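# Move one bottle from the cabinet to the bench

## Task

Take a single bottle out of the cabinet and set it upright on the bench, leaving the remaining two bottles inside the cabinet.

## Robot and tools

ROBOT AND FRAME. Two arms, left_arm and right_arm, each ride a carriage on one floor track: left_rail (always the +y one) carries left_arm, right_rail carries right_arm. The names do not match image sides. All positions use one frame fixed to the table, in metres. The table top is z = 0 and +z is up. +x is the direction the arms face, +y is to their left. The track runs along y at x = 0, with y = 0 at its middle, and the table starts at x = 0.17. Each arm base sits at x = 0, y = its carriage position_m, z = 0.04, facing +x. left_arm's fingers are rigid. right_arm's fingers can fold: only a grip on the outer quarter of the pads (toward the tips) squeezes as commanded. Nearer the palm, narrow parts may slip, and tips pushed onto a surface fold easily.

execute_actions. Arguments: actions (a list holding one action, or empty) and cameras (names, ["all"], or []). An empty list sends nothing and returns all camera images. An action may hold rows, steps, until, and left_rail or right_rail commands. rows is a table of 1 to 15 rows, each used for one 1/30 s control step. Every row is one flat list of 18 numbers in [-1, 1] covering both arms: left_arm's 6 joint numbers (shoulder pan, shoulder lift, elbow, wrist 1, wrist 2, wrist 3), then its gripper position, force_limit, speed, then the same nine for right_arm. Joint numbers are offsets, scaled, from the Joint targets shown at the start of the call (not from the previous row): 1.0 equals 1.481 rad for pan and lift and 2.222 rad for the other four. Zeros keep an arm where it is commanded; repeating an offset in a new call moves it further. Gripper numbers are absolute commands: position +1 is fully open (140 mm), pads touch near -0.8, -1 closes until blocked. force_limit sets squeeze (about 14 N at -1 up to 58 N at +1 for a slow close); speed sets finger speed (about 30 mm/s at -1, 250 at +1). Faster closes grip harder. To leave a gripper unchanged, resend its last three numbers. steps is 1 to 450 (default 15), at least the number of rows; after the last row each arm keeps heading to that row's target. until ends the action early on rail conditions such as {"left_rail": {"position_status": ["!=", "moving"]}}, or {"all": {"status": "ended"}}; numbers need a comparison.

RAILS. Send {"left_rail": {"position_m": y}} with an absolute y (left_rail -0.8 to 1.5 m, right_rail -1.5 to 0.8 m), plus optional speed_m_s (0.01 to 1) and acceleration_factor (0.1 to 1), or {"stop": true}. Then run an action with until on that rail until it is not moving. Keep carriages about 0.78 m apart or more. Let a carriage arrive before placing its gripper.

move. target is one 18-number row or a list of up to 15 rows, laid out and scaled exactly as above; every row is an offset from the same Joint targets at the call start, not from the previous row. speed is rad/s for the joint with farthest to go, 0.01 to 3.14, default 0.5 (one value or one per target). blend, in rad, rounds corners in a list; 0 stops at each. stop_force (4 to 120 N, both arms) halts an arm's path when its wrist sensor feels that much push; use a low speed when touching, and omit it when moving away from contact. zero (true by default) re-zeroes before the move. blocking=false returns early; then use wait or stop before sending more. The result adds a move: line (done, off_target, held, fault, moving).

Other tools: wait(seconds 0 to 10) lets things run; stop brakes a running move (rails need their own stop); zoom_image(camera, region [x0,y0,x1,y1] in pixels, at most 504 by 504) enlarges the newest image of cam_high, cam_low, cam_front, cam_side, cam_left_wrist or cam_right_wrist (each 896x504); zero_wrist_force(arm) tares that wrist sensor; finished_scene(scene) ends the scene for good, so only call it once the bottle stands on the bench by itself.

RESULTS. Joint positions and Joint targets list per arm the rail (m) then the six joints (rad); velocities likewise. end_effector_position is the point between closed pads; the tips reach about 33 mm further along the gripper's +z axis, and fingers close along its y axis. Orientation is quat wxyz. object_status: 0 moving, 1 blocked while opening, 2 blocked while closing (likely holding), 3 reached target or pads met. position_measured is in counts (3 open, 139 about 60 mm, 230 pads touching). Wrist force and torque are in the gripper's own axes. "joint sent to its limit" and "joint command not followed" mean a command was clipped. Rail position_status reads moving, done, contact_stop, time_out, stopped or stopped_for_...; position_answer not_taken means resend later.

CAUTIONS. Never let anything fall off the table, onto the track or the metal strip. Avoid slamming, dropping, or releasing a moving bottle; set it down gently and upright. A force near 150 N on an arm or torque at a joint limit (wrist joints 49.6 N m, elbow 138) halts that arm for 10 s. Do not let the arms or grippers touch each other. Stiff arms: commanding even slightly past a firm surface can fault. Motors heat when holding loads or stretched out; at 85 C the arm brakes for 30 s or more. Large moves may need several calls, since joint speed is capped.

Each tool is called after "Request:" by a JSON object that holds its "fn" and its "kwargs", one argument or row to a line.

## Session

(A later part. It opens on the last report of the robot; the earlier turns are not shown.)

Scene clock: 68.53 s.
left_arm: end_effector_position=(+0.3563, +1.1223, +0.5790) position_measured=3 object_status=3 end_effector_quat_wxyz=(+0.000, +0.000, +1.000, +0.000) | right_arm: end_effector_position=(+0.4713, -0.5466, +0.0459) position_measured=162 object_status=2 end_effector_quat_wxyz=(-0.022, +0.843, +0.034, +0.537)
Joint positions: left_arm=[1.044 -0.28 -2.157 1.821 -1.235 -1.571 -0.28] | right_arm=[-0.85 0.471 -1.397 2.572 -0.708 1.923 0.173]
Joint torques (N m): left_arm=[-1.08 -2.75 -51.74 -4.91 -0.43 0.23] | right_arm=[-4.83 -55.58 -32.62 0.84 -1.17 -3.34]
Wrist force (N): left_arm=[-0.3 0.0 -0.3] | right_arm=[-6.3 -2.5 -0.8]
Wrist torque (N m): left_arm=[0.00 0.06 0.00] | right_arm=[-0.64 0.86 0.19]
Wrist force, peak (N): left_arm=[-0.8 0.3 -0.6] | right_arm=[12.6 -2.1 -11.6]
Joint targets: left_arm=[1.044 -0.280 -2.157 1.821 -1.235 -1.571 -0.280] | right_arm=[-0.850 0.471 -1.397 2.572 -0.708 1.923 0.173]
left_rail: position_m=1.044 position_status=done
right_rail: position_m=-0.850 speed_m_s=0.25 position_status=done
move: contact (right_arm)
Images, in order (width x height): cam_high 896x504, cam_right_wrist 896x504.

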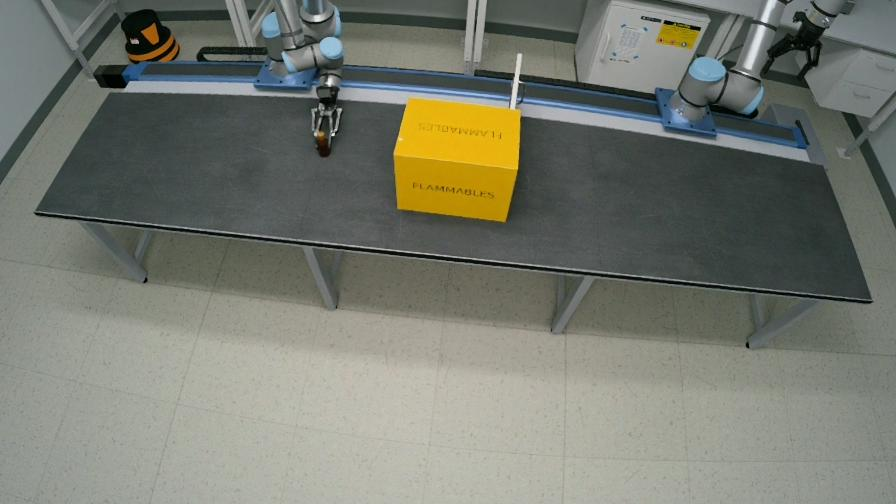

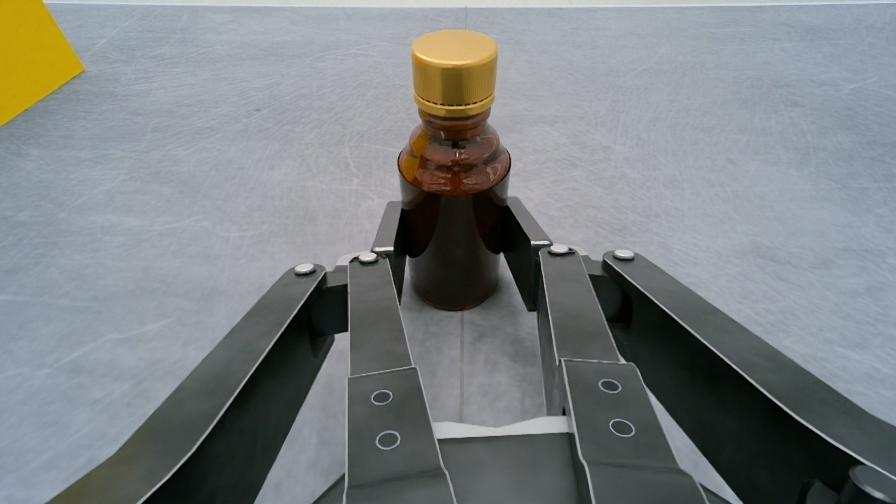

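Request:
{"fn": "execute_actions", "kwargs": {
  "actions": [
    {"rows":[[0,0,0,0,0,0,1,1,1,0,0,0,0,0,0,0.2,0,-1]],"steps":60}
  ]
}}

Request:
{"fn": "move", "kwargs": {
  "target": [
    [0,0,0,0,0,0,1,1,1,0.1492,-0.1796,0.009,0.1337,0.0877,0.0521,0.2,0,-1],
    [0,0,0,0,0,0,1,1,1,0.1492,-0.4159,0.009,0.1337,0.0877,0.0521,0.2,0,-1],
    [0,0,0,0,0,0,1,1,1,0.32,-0.1796,-0.3402,0.27,0.0877,0.1251,0.2,0,-1],
    [0,0,0,0,0,0,1,1,1,0.32,-0.1796,-0.3402,-0.3371,-0.5824,0.1251,0.2,0,-1]
  ],
  "speed": [0.25,0.5,0.8,1.2],
  "blend": 0.05,
  "cameras": ["cam_high"]
}}

Request:
{"fn": "execute_actions", "kwargs": {
  "actions": [
    {"right_rail":{"position_m":-0.44,"speed_m_s":0.4,"acceleration_factor":0.5},"rows":[[0,0,0,0,0,0,1,1,1,0,0,0,0,0,0,1,0,-0.5]],"steps":200,"until":{"right_rail":{"position_status":["!=","moving"]}}}
  ]
}}

Request:
{"fn": "move", "kwargs": {
  "target": [0,0,0,0,0,0,1,1,1,0.0635,0.0446,-0.1076,-0.0428,-0.99,0.981,1,0,-0.5],
  "speed": 1.2,
  "cameras": ["cam_right_wrist"]
}}

Scene clock: 71.77 s.
left_arm: end_effector_position=(+0.3563, +1.1223, +0.5790) position_measured=3 object_status=3 end_effector_quat_wxyz=(+0.000, +0.000, +1.000, +0.000) | right_arm: end_effector_position=(+0.4713, -0.5466, +0.0459) position_measured=104 object_status=3 end_effector_quat_wxyz=(-0.022, +0.843, +0.034, +0.537)
Joint positions: left_arm=[1.044 -0.28 -2.157 1.821 -1.235 -1.571 -0.28] | right_arm=[-0.85 0.471 -1.397 2.572 -0.708 1.923 0.173]
Joint torques (N m): left_arm=[-0.73 -4.56 -50.77 -4.78 -0.77 0.34] | right_arm=[9.26 -46.66 -20.19 -2.19 -1.14 -2.99]
Wrist force (N): left_arm=[0.0 0.2 -0.3] | right_arm=[-5.3 -2.9 -1.1]
Wrist torque (N m): left_arm=[0.04 0.01 0.01] | right_arm=[-0.73 0.98 0.17]
Wrist force, peak (N): left_arm=[-0.7 0.6 0.4] | right_arm=[-6.9 -2.5 -0.9]
Joint targets: left_arm=[1.044 -0.280 -2.157 1.821 -1.235 -1.571 -0.280] | right_arm=[-0.850 0.471 -1.397 2.572 -0.708 1.923 0.173]
left_rail: position_m=1.044 position_status=done
right_rail: position_m=-0.850 speed_m_s=0.25 position_status=done

Scene clock: 76.80 s.
left_arm: end_effector_position=(+0.3563, +1.1223, +0.5790) position_measured=3 object_status=3 end_effector_quat_wxyz=(+0.000, +0.000, +1.000, +0.000) | right_arm: end_effector_position=(+0.0323, -0.0382, +0.9053) position_measured=104 object_status=3 end_effector_quat_wxyz=(+0.614, -0.005, -0.465, -0.638)
Joint positions: left_arm=[1.044 -0.28 -2.157 1.821 -1.235 -1.571 -0.28] | right_arm=[-0.85 0.945 -1.663 1.816 -1.457 0.629 0.451]
Joint torques (N m): left_arm=[-0.97 -4.45 -51.1 -5.25 -0.57 0.33] | right_arm=[8.56 -35.75 -63.09 -8.68 0.48 3.57]
Wrist force (N): left_arm=[-0.3 0.4 -0.3] | right_arm=[-4.1 -1.6 -6.5]
Wrist torque (N m): left_arm=[0.08 0.07 0.00] | right_arm=[-0.34 0.73 0.14]
Wrist force, peak (N): left_arm=[-0.8 0.2 -0.4] | right_arm=[-4.1 -1.9 -6.7]
Joint targets: left_arm=[1.044 -0.280 -2.157 1.821 -1.235 -1.571 -0.280] | right_arm=[-0.850 0.945 -1.663 1.816 -1.457 0.629 0.451]
left_rail: position_m=1.044 position_status=done
right_rail: position_m=-0.850 speed_m_s=0.25 position_status=done
move: done
Images, in order (width x height): cam_high 896x504.

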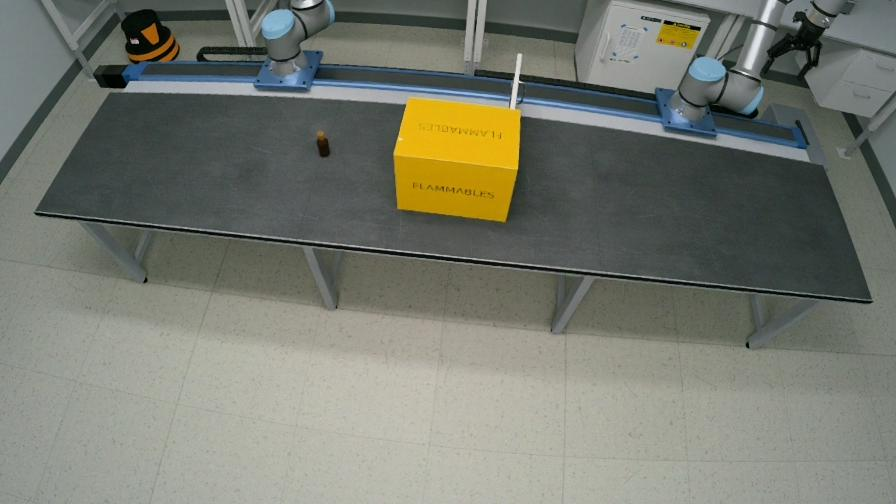

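Scene clock: 79.00 s.
left_arm: end_effector_position=(+0.3563, +1.1223, +0.5790) position_measured=3 object_status=3 end_effector_quat_wxyz=(+0.000, +0.000, +1.000, +0.000) | right_arm: end_effector_position=(+0.0322, +0.3718, +0.9053) position_measured=3 object_status=3 end_effector_quat_wxyz=(+0.614, -0.005, -0.465, -0.638)
Joint positions: left_arm=[1.044 -0.28 -2.157 1.821 -1.235 -1.571 -0.28] | right_arm=[-0.44 0.945 -1.663 1.816 -1.457 0.629 0.451]
Joint torques (N m): left_arm=[0.81 -2.84 -51.41 -4.75 -0.18 0.46] | right_arm=[3.44 -51.15 -56.19 -6.73 2.42 3.46]
Wrist force (N): left_arm=[-0.3 0.5 -0.4] | right_arm=[-3.9 -1.5 -6.4]
Wrist torque (N m): left_arm=[0.10 0.07 0.00] | right_arm=[-0.34 0.69 0.14]
Wrist force, peak (N): left_arm=[0.0 0.1 -1.0] | right_arm=[-3.3 -2.1 -7.5]
Joint targets: left_arm=[1.044 -0.280 -2.157 1.821 -1.235 -1.571 -0.280] | right_arm=[-0.440 0.945 -1.663 1.816 -1.457 0.629 0.451]
left_rail: position_m=1.044 position_status=done
right_rail: position_m=-0.440 speed_m_s=0.40 position_status=done

Scene clock: 81.73 s.
left_arm: end_effector_position=(+0.3563, +1.1223, +0.5790) position_measured=3 object_status=3 end_effector_quat_wxyz=(+0.000, +0.000, +1.000, +0.000) | right_arm: end_effector_position=(+0.1924, +0.2307, +0.5041) position_measured=3 object_status=3 end_effector_quat_wxyz=(+0.000, +0.714, +0.700, +0.001)
Joint positions: left_arm=[1.044 -0.28 -2.157 1.821 -1.235 -1.571 -0.28] | right_arm=[-0.44 1.039 -1.597 1.577 -1.552 -1.57 2.63]
Joint torques (N m): left_arm=[-0.29 -6.79 -50.91 -4.63 -0.6 0.23] | right_arm=[12.33 -41.51 -65.74 -8.21 -1.34 3.63]
Wrist force (N): left_arm=[-0.4 0.2 -0.5] | right_arm=[-4.5 -1.6 -0.1]
Wrist torque (N m): left_arm=[0.04 0.09 0.00] | right_arm=[-0.36 1.04 -0.05]
Wrist force, peak (N): left_arm=[-0.5 0.7 -0.5] | right_arm=[-3.9 -1.1 -7.5]
Joint targets: left_arm=[1.044 -0.280 -2.157 1.821 -1.235 -1.571 -0.280] | right_arm=[-0.440 1.039 -1.597 1.577 -1.552 -1.571 2.630]
left_rail: position_m=1.044 position_status=done
right_rail: position_m=-0.440 speed_m_s=0.40 position_status=done
move: done
Images, in order (width x height): cam_right_wrist 896x504.

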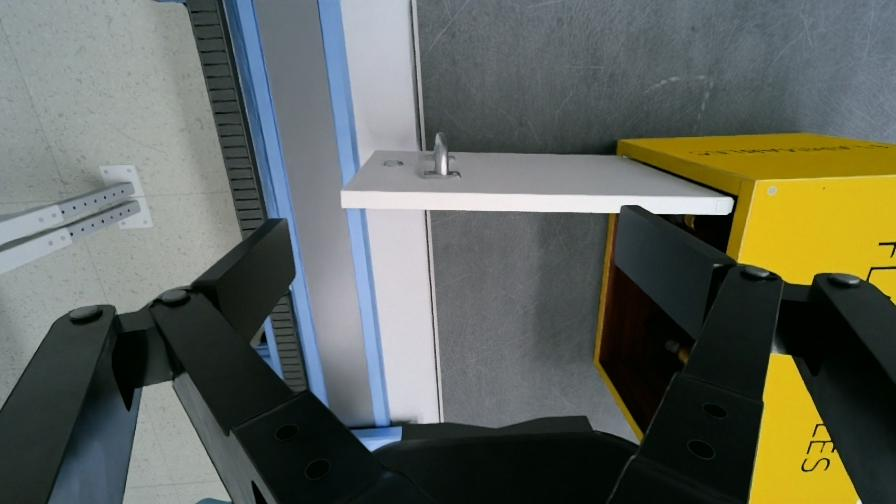

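Request:
{"fn": "move", "kwargs": {
  "target": [0,0,0,0,0,0,1,1,1,0,0.0939,0.1931,-0.2552,0,0,1,0,-0.5],
  "speed": 0.3,
  "stop_force": 15
}}

Request:
{"fn": "execute_actions", "kwargs": {
  "actions": [
    {"rows":[[0,0,0,0,0,0,1,1,1,0,0,0,0,0,0,-1,-0.1,-1]],"steps":150}
  ]
}}

Request:
{"fn": "move", "kwargs": {
  "target": [
    [0,0,0,0,0,0,1,1,1,-0.033,-0.0682,0.0498,-0.0043,0,-0.1238,-1,-0.1,-1],
    [0,0,0,0,0,0,1,1,1,-0.1098,-0.1514,0.1018,-0.0008,0,-0.3085,-1,-0.1,-1],
    [0,0,0,0,0,0,1,1,1,-0.2172,-0.2109,0.1338,0.0069,0,-0.5137,-1,-0.1,-1],
    [0,0,0,0,0,0,1,1,1,-0.332,-0.2261,0.1412,0.0096,0,-0.7237,-1,-0.1,-1],
    [0,0,0,0,0,0,1,1,1,-0.4141,-0.1962,0.1263,0.0046,0,-0.8962,-1,-0.1,-1]
  ],
  "speed": 0.28,
  "blend": 0.05,
  "stop_force": 60,
  "cameras": ["cam_front"]
}}

Scene clock: 85.80 s.
left_arm: end_effector_position=(+0.3563, +1.1223, +0.5790) position_measured=3 object_status=3 end_effector_quat_wxyz=(+0.000, +0.000, +1.000, +0.000) | right_arm: end_effector_position=(+0.1930, +0.2315, +0.1910) position_measured=3 object_status=3 end_effector_quat_wxyz=(+0.000, +0.714, +0.700, +0.000)
Joint positions: left_arm=[1.044 -0.28 -2.157 1.821 -1.235 -1.571 -0.28] | right_arm=[-0.44 1.039 -1.458 2.006 -2.119 -1.571 2.63]
Joint torques (N m): left_arm=[0.44 -3.71 -51.13 -4.82 -0.41 0.19] | right_arm=[-5.33 -46.89 -34.75 -8.3 -0.98 3.66]
Wrist force (N): left_arm=[0.1 0.4 -0.1] | right_arm=[-4.7 -1.9 -0.7]
Wrist torque (N m): left_arm=[0.09 -0.03 -0.01] | right_arm=[-0.47 1.05 -0.09]
Wrist force, peak (N): left_arm=[-0.7 0.6 -0.4] | right_arm=[-5.2 -1.9 -3.1]
Joint targets: left_arm=[1.044 -0.280 -2.157 1.821 -1.235 -1.571 -0.280] | right_arm=[-0.440 1.039 -1.458 2.006 -2.119 -1.571 2.630]
left_rail: position_m=1.044 position_status=done
right_rail: position_m=-0.440 speed_m_s=0.40 position_status=done
move: done

Scene clock: 91.00 s.
left_arm: end_effector_position=(+0.3563, +1.1223, +0.5790) position_measured=3 object_status=3 end_effector_quat_wxyz=(+0.000, +0.000, +1.000, +0.000) | right_arm: end_effector_position=(+0.1931, +0.2315, +0.1910) position_measured=213 object_status=2 end_effector_quat_wxyz=(+0.000, +0.714, +0.700, +0.000)
Joint positions: left_arm=[1.044 -0.28 -2.157 1.821 -1.235 -1.571 -0.28] | right_arm=[-0.44 1.039 -1.458 2.006 -2.119 -1.571 2.63]
Joint torques (N m): left_arm=[0.25 -5.9 -51.21 -4.72 -0.86 0.48] | right_arm=[17.39 -47.57 -34.53 -0.74 7.13 2.94]
Wrist force (N): left_arm=[-0.2 0.4 -0.2] | right_arm=[-8.1 12.5 -1.7]
Wrist torque (N m): left_arm=[0.09 0.06 0.00] | right_arm=[-1.07 0.91 0.12]
Wrist force, peak (N): left_arm=[-0.1 1.0 -0.3] | right_arm=[-9.0 12.6 -1.3]
Joint targets: left_arm=[1.044 -0.280 -2.157 1.821 -1.235 -1.571 -0.280] | right_arm=[-0.440 1.039 -1.458 2.006 -2.119 -1.571 2.630]
left_rail: position_m=1.044 position_status=done
right_rail: position_m=-0.440 speed_m_s=0.40 position_status=done

Scene clock: 99.27 s.
left_arm: end_effector_position=(+0.3563, +1.1223, +0.5790) position_measured=3 object_status=3 end_effector_quat_wxyz=(+0.000, +0.000, +1.000, +0.000) | right_arm: end_effector_position=(+0.3855, -0.0740, +0.1901) position_measured=213 object_status=2 end_effector_quat_wxyz=(+0.000, +0.107, +0.994, +0.000)
Joint positions: left_arm=[1.044 -0.28 -2.157 1.821 -1.235 -1.571 -0.28] | right_arm=[-0.44 0.425 -1.749 2.287 -2.109 -1.571 0.639]
Joint torques (N m): left_arm=[1.52 -4.85 -50.92 -4.82 -0.61 0.31] | right_arm=[-18.38 -14.43 -46.79 -4.05 -5.51 -3.26]
Wrist force (N): left_arm=[-0.8 0.2 -0.2] | right_arm=[-3.3 12.3 -12.5]
Wrist torque (N m): left_arm=[0.06 0.17 0.00] | right_arm=[-0.47 1.01 0.05]
Wrist force, peak (N): left_arm=[-0.8 -0.3 -0.4] | right_arm=[0.5 -22.0 -25.0]
Joint targets: left_arm=[1.044 -0.280 -2.157 1.821 -1.235 -1.571 -0.280] | right_arm=[-0.440 0.425 -1.749 2.287 -2.109 -1.571 0.639]
left_rail: position_m=1.044 position_status=done
right_rail: position_m=-0.440 speed_m_s=0.40 position_status=done
move: done
Images, in order (width x height): cam_front 896x504.

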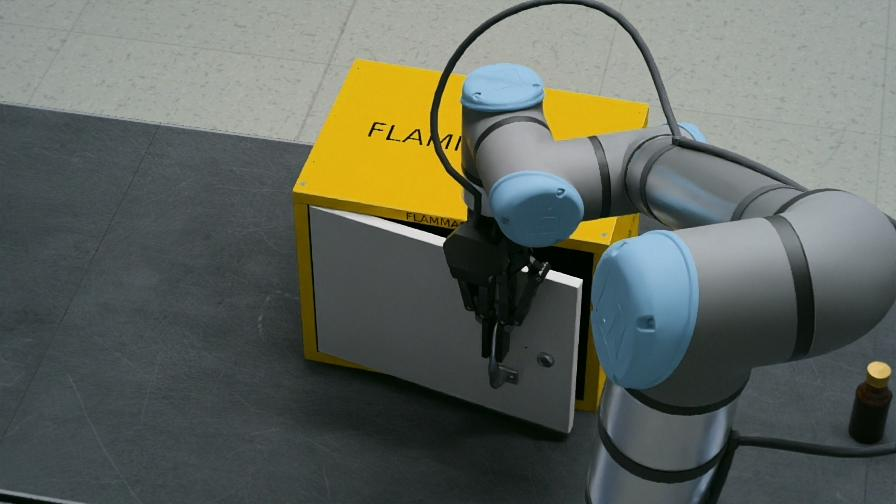

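Close: -(.0369,-.0355,.0194,.0044,.1008) ×1.1.

Request:
{"fn": "move", "kwargs": {
  "target": [0,0,0,0,0,0,1,1,1,-0.0405,0.039,-0.0213,-0.0048,0,-0.111,-1,-0.1,-1],
  "speed": 0.08,
  "stop_force": 30,
  "cameras": ["cam_front"]
}}

Scene clock: 105.27 s.
left_arm: end_effector_position=(+0.3563, +1.1223, +0.5790) position_measured=3 object_status=3 end_effector_quat_wxyz=(+0.000, +0.000, +1.000, +0.000) | right_arm: end_effector_position=(+0.4366, -0.0863, +0.1903) position_measured=213 object_status=2 end_effector_quat_wxyz=(+0.000, +0.013, +1.000, +0.000)
Joint positions: left_arm=[1.044 -0.28 -2.157 1.821 -1.235 -1.571 -0.28] | right_arm=[-0.44 0.365 -1.691 2.24 -2.12 -1.571 0.392]
Joint torques (N m): left_arm=[0.49 -5.92 -50.73 -4.7 -0.95 0.44] | right_arm=[-19.57 -16.42 -63.12 -14.14 -0.89 -3.51]
Wrist force (N): left_arm=[-0.5 0.2 -0.3] | right_arm=[19.0 -7.0 -18.9]
Wrist torque (N m): left_arm=[0.05 0.10 -0.01] | right_arm=[-0.67 1.22 0.19]
Wrist force, peak (N): left_arm=[-0.3 1.1 -0.3] | right_arm=[0.9 -24.2 -21.5]
Joint targets: left_arm=[1.044 -0.280 -2.157 1.821 -1.235 -1.571 -0.280] | right_arm=[-0.440 0.365 -1.691 2.240 -2.120 -1.571 0.392]
left_rail: position_m=1.044 position_status=done
right_rail: position_m=-0.440 speed_m_s=0.40 position_status=done
move: done
Images, in order (width x height): cam_front 896x504.

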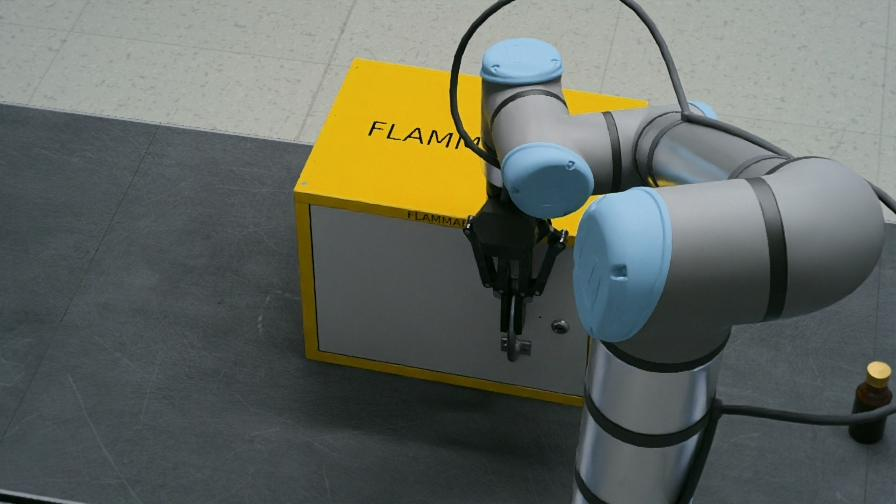

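Request:
{"fn": "execute_actions", "kwargs": {
  "actions": [
    {"rows":[[0,0,0,0,0,0,1,1,1,0,0,0,0,0,0,1,0,-0.6]],"steps":70}
  ]
}}

Request:
{"fn": "move", "kwargs": {
  "target": [0,0,0,0,0,0,1,1,1,0,-0.12,0,0.08,0,0,1,0,-0.6],
  "speed": 0.2,
  "cameras": ["cam_front","cam_high"]
}}

Scene clock: 108.03 s.
left_arm: end_effector_position=(+0.3563, +1.1223, +0.5790) position_measured=3 object_status=3 end_effector_quat_wxyz=(+0.000, +0.000, +1.000, +0.000) | right_arm: end_effector_position=(+0.4366, -0.0864, +0.1903) position_measured=3 object_status=3 end_effector_quat_wxyz=(+0.000, +0.013, +1.000, +0.000)
Joint positions: left_arm=[1.044 -0.28 -2.157 1.821 -1.235 -1.571 -0.28] | right_arm=[-0.44 0.365 -1.691 2.24 -2.12 -1.571 0.392]
Joint torques (N m): left_arm=[2.07 -6.62 -50.54 -4.85 -0.71 0.33] | right_arm=[11.18 -53.65 -33.89 -1.52 -0.51 -1.99]
Wrist force (N): left_arm=[-0.4 0.7 -0.4] | right_arm=[-2.3 -3.2 -0.5]
Wrist torque (N m): left_arm=[0.18 0.09 0.00] | right_arm=[-0.78 0.49 0.09]
Wrist force, peak (N): left_arm=[-0.7 0.5 -0.7] | right_arm=[19.5 -6.9 -19.4]
Joint targets: left_arm=[1.044 -0.280 -2.157 1.821 -1.235 -1.571 -0.280] | right_arm=[-0.440 0.365 -1.691 2.240 -2.120 -1.571 0.392]
left_rail: position_m=1.044 position_status=done
right_rail: position_m=-0.440 speed_m_s=0.40 position_status=done

Scene clock: 109.47 s.
left_arm: end_effector_position=(+0.3563, +1.1223, +0.5790) position_measured=3 object_status=3 end_effector_quat_wxyz=(+0.000, +0.000, +1.000, +0.000) | right_arm: end_effector_position=(+0.3794, -0.1083, +0.2585) position_measured=3 object_status=3 end_effector_quat_wxyz=(+0.000, +0.013, +1.000, +0.000)
Joint positions: left_arm=[1.044 -0.28 -2.157 1.821 -1.235 -1.571 -0.28] | right_arm=[-0.44 0.365 -1.868 2.24 -1.942 -1.571 0.392]
Joint torques (N m): left_arm=[-1.01 -7.59 -51.13 -4.83 -0.67 -0.01] | right_arm=[11.03 -41.59 -48.31 -1.35 -0.33 -1.41]
Wrist force (N): left_arm=[-0.2 0.1 0.0] | right_arm=[-2.2 -3.0 0.0]
Wrist torque (N m): left_arm=[0.03 0.04 0.00] | right_arm=[-0.74 0.46 0.10]
Wrist force, peak (N): left_arm=[-0.3 0.5 -0.9] | right_arm=[-3.1 -3.1 -0.5]
Joint targets: left_arm=[1.044 -0.280 -2.157 1.821 -1.235 -1.571 -0.280] | right_arm=[-0.440 0.365 -1.869 2.240 -1.942 -1.571 0.392]
left_rail: position_m=1.044 position_status=done
right_rail: position_m=-0.440 speed_m_s=0.40 position_status=done
move: done
Images, in order (width x height): cam_high 896x504, cam_front 896x504.

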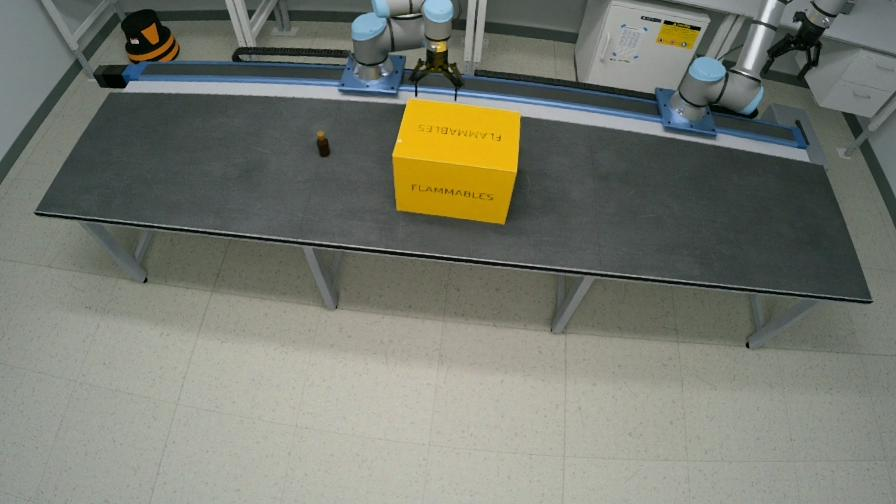

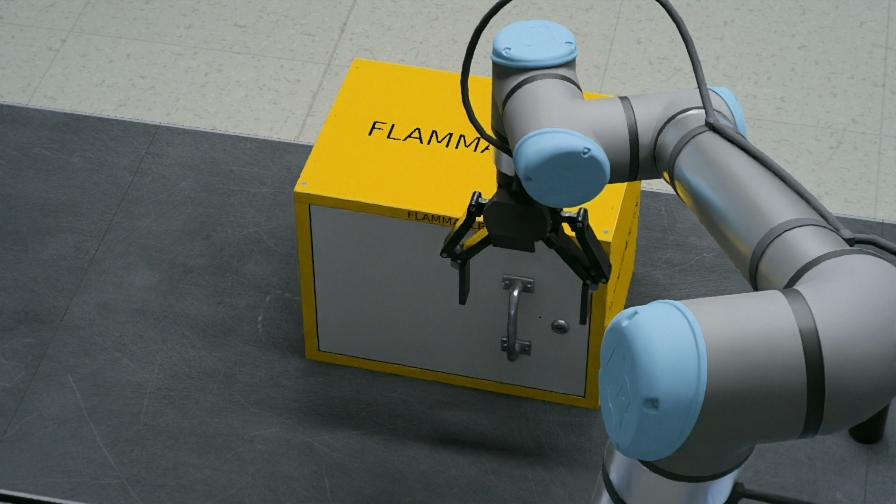

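Request:
{"fn": "finished_scene", "kwargs": {
  "scene": 2
}}

The scene is finished: the task was done.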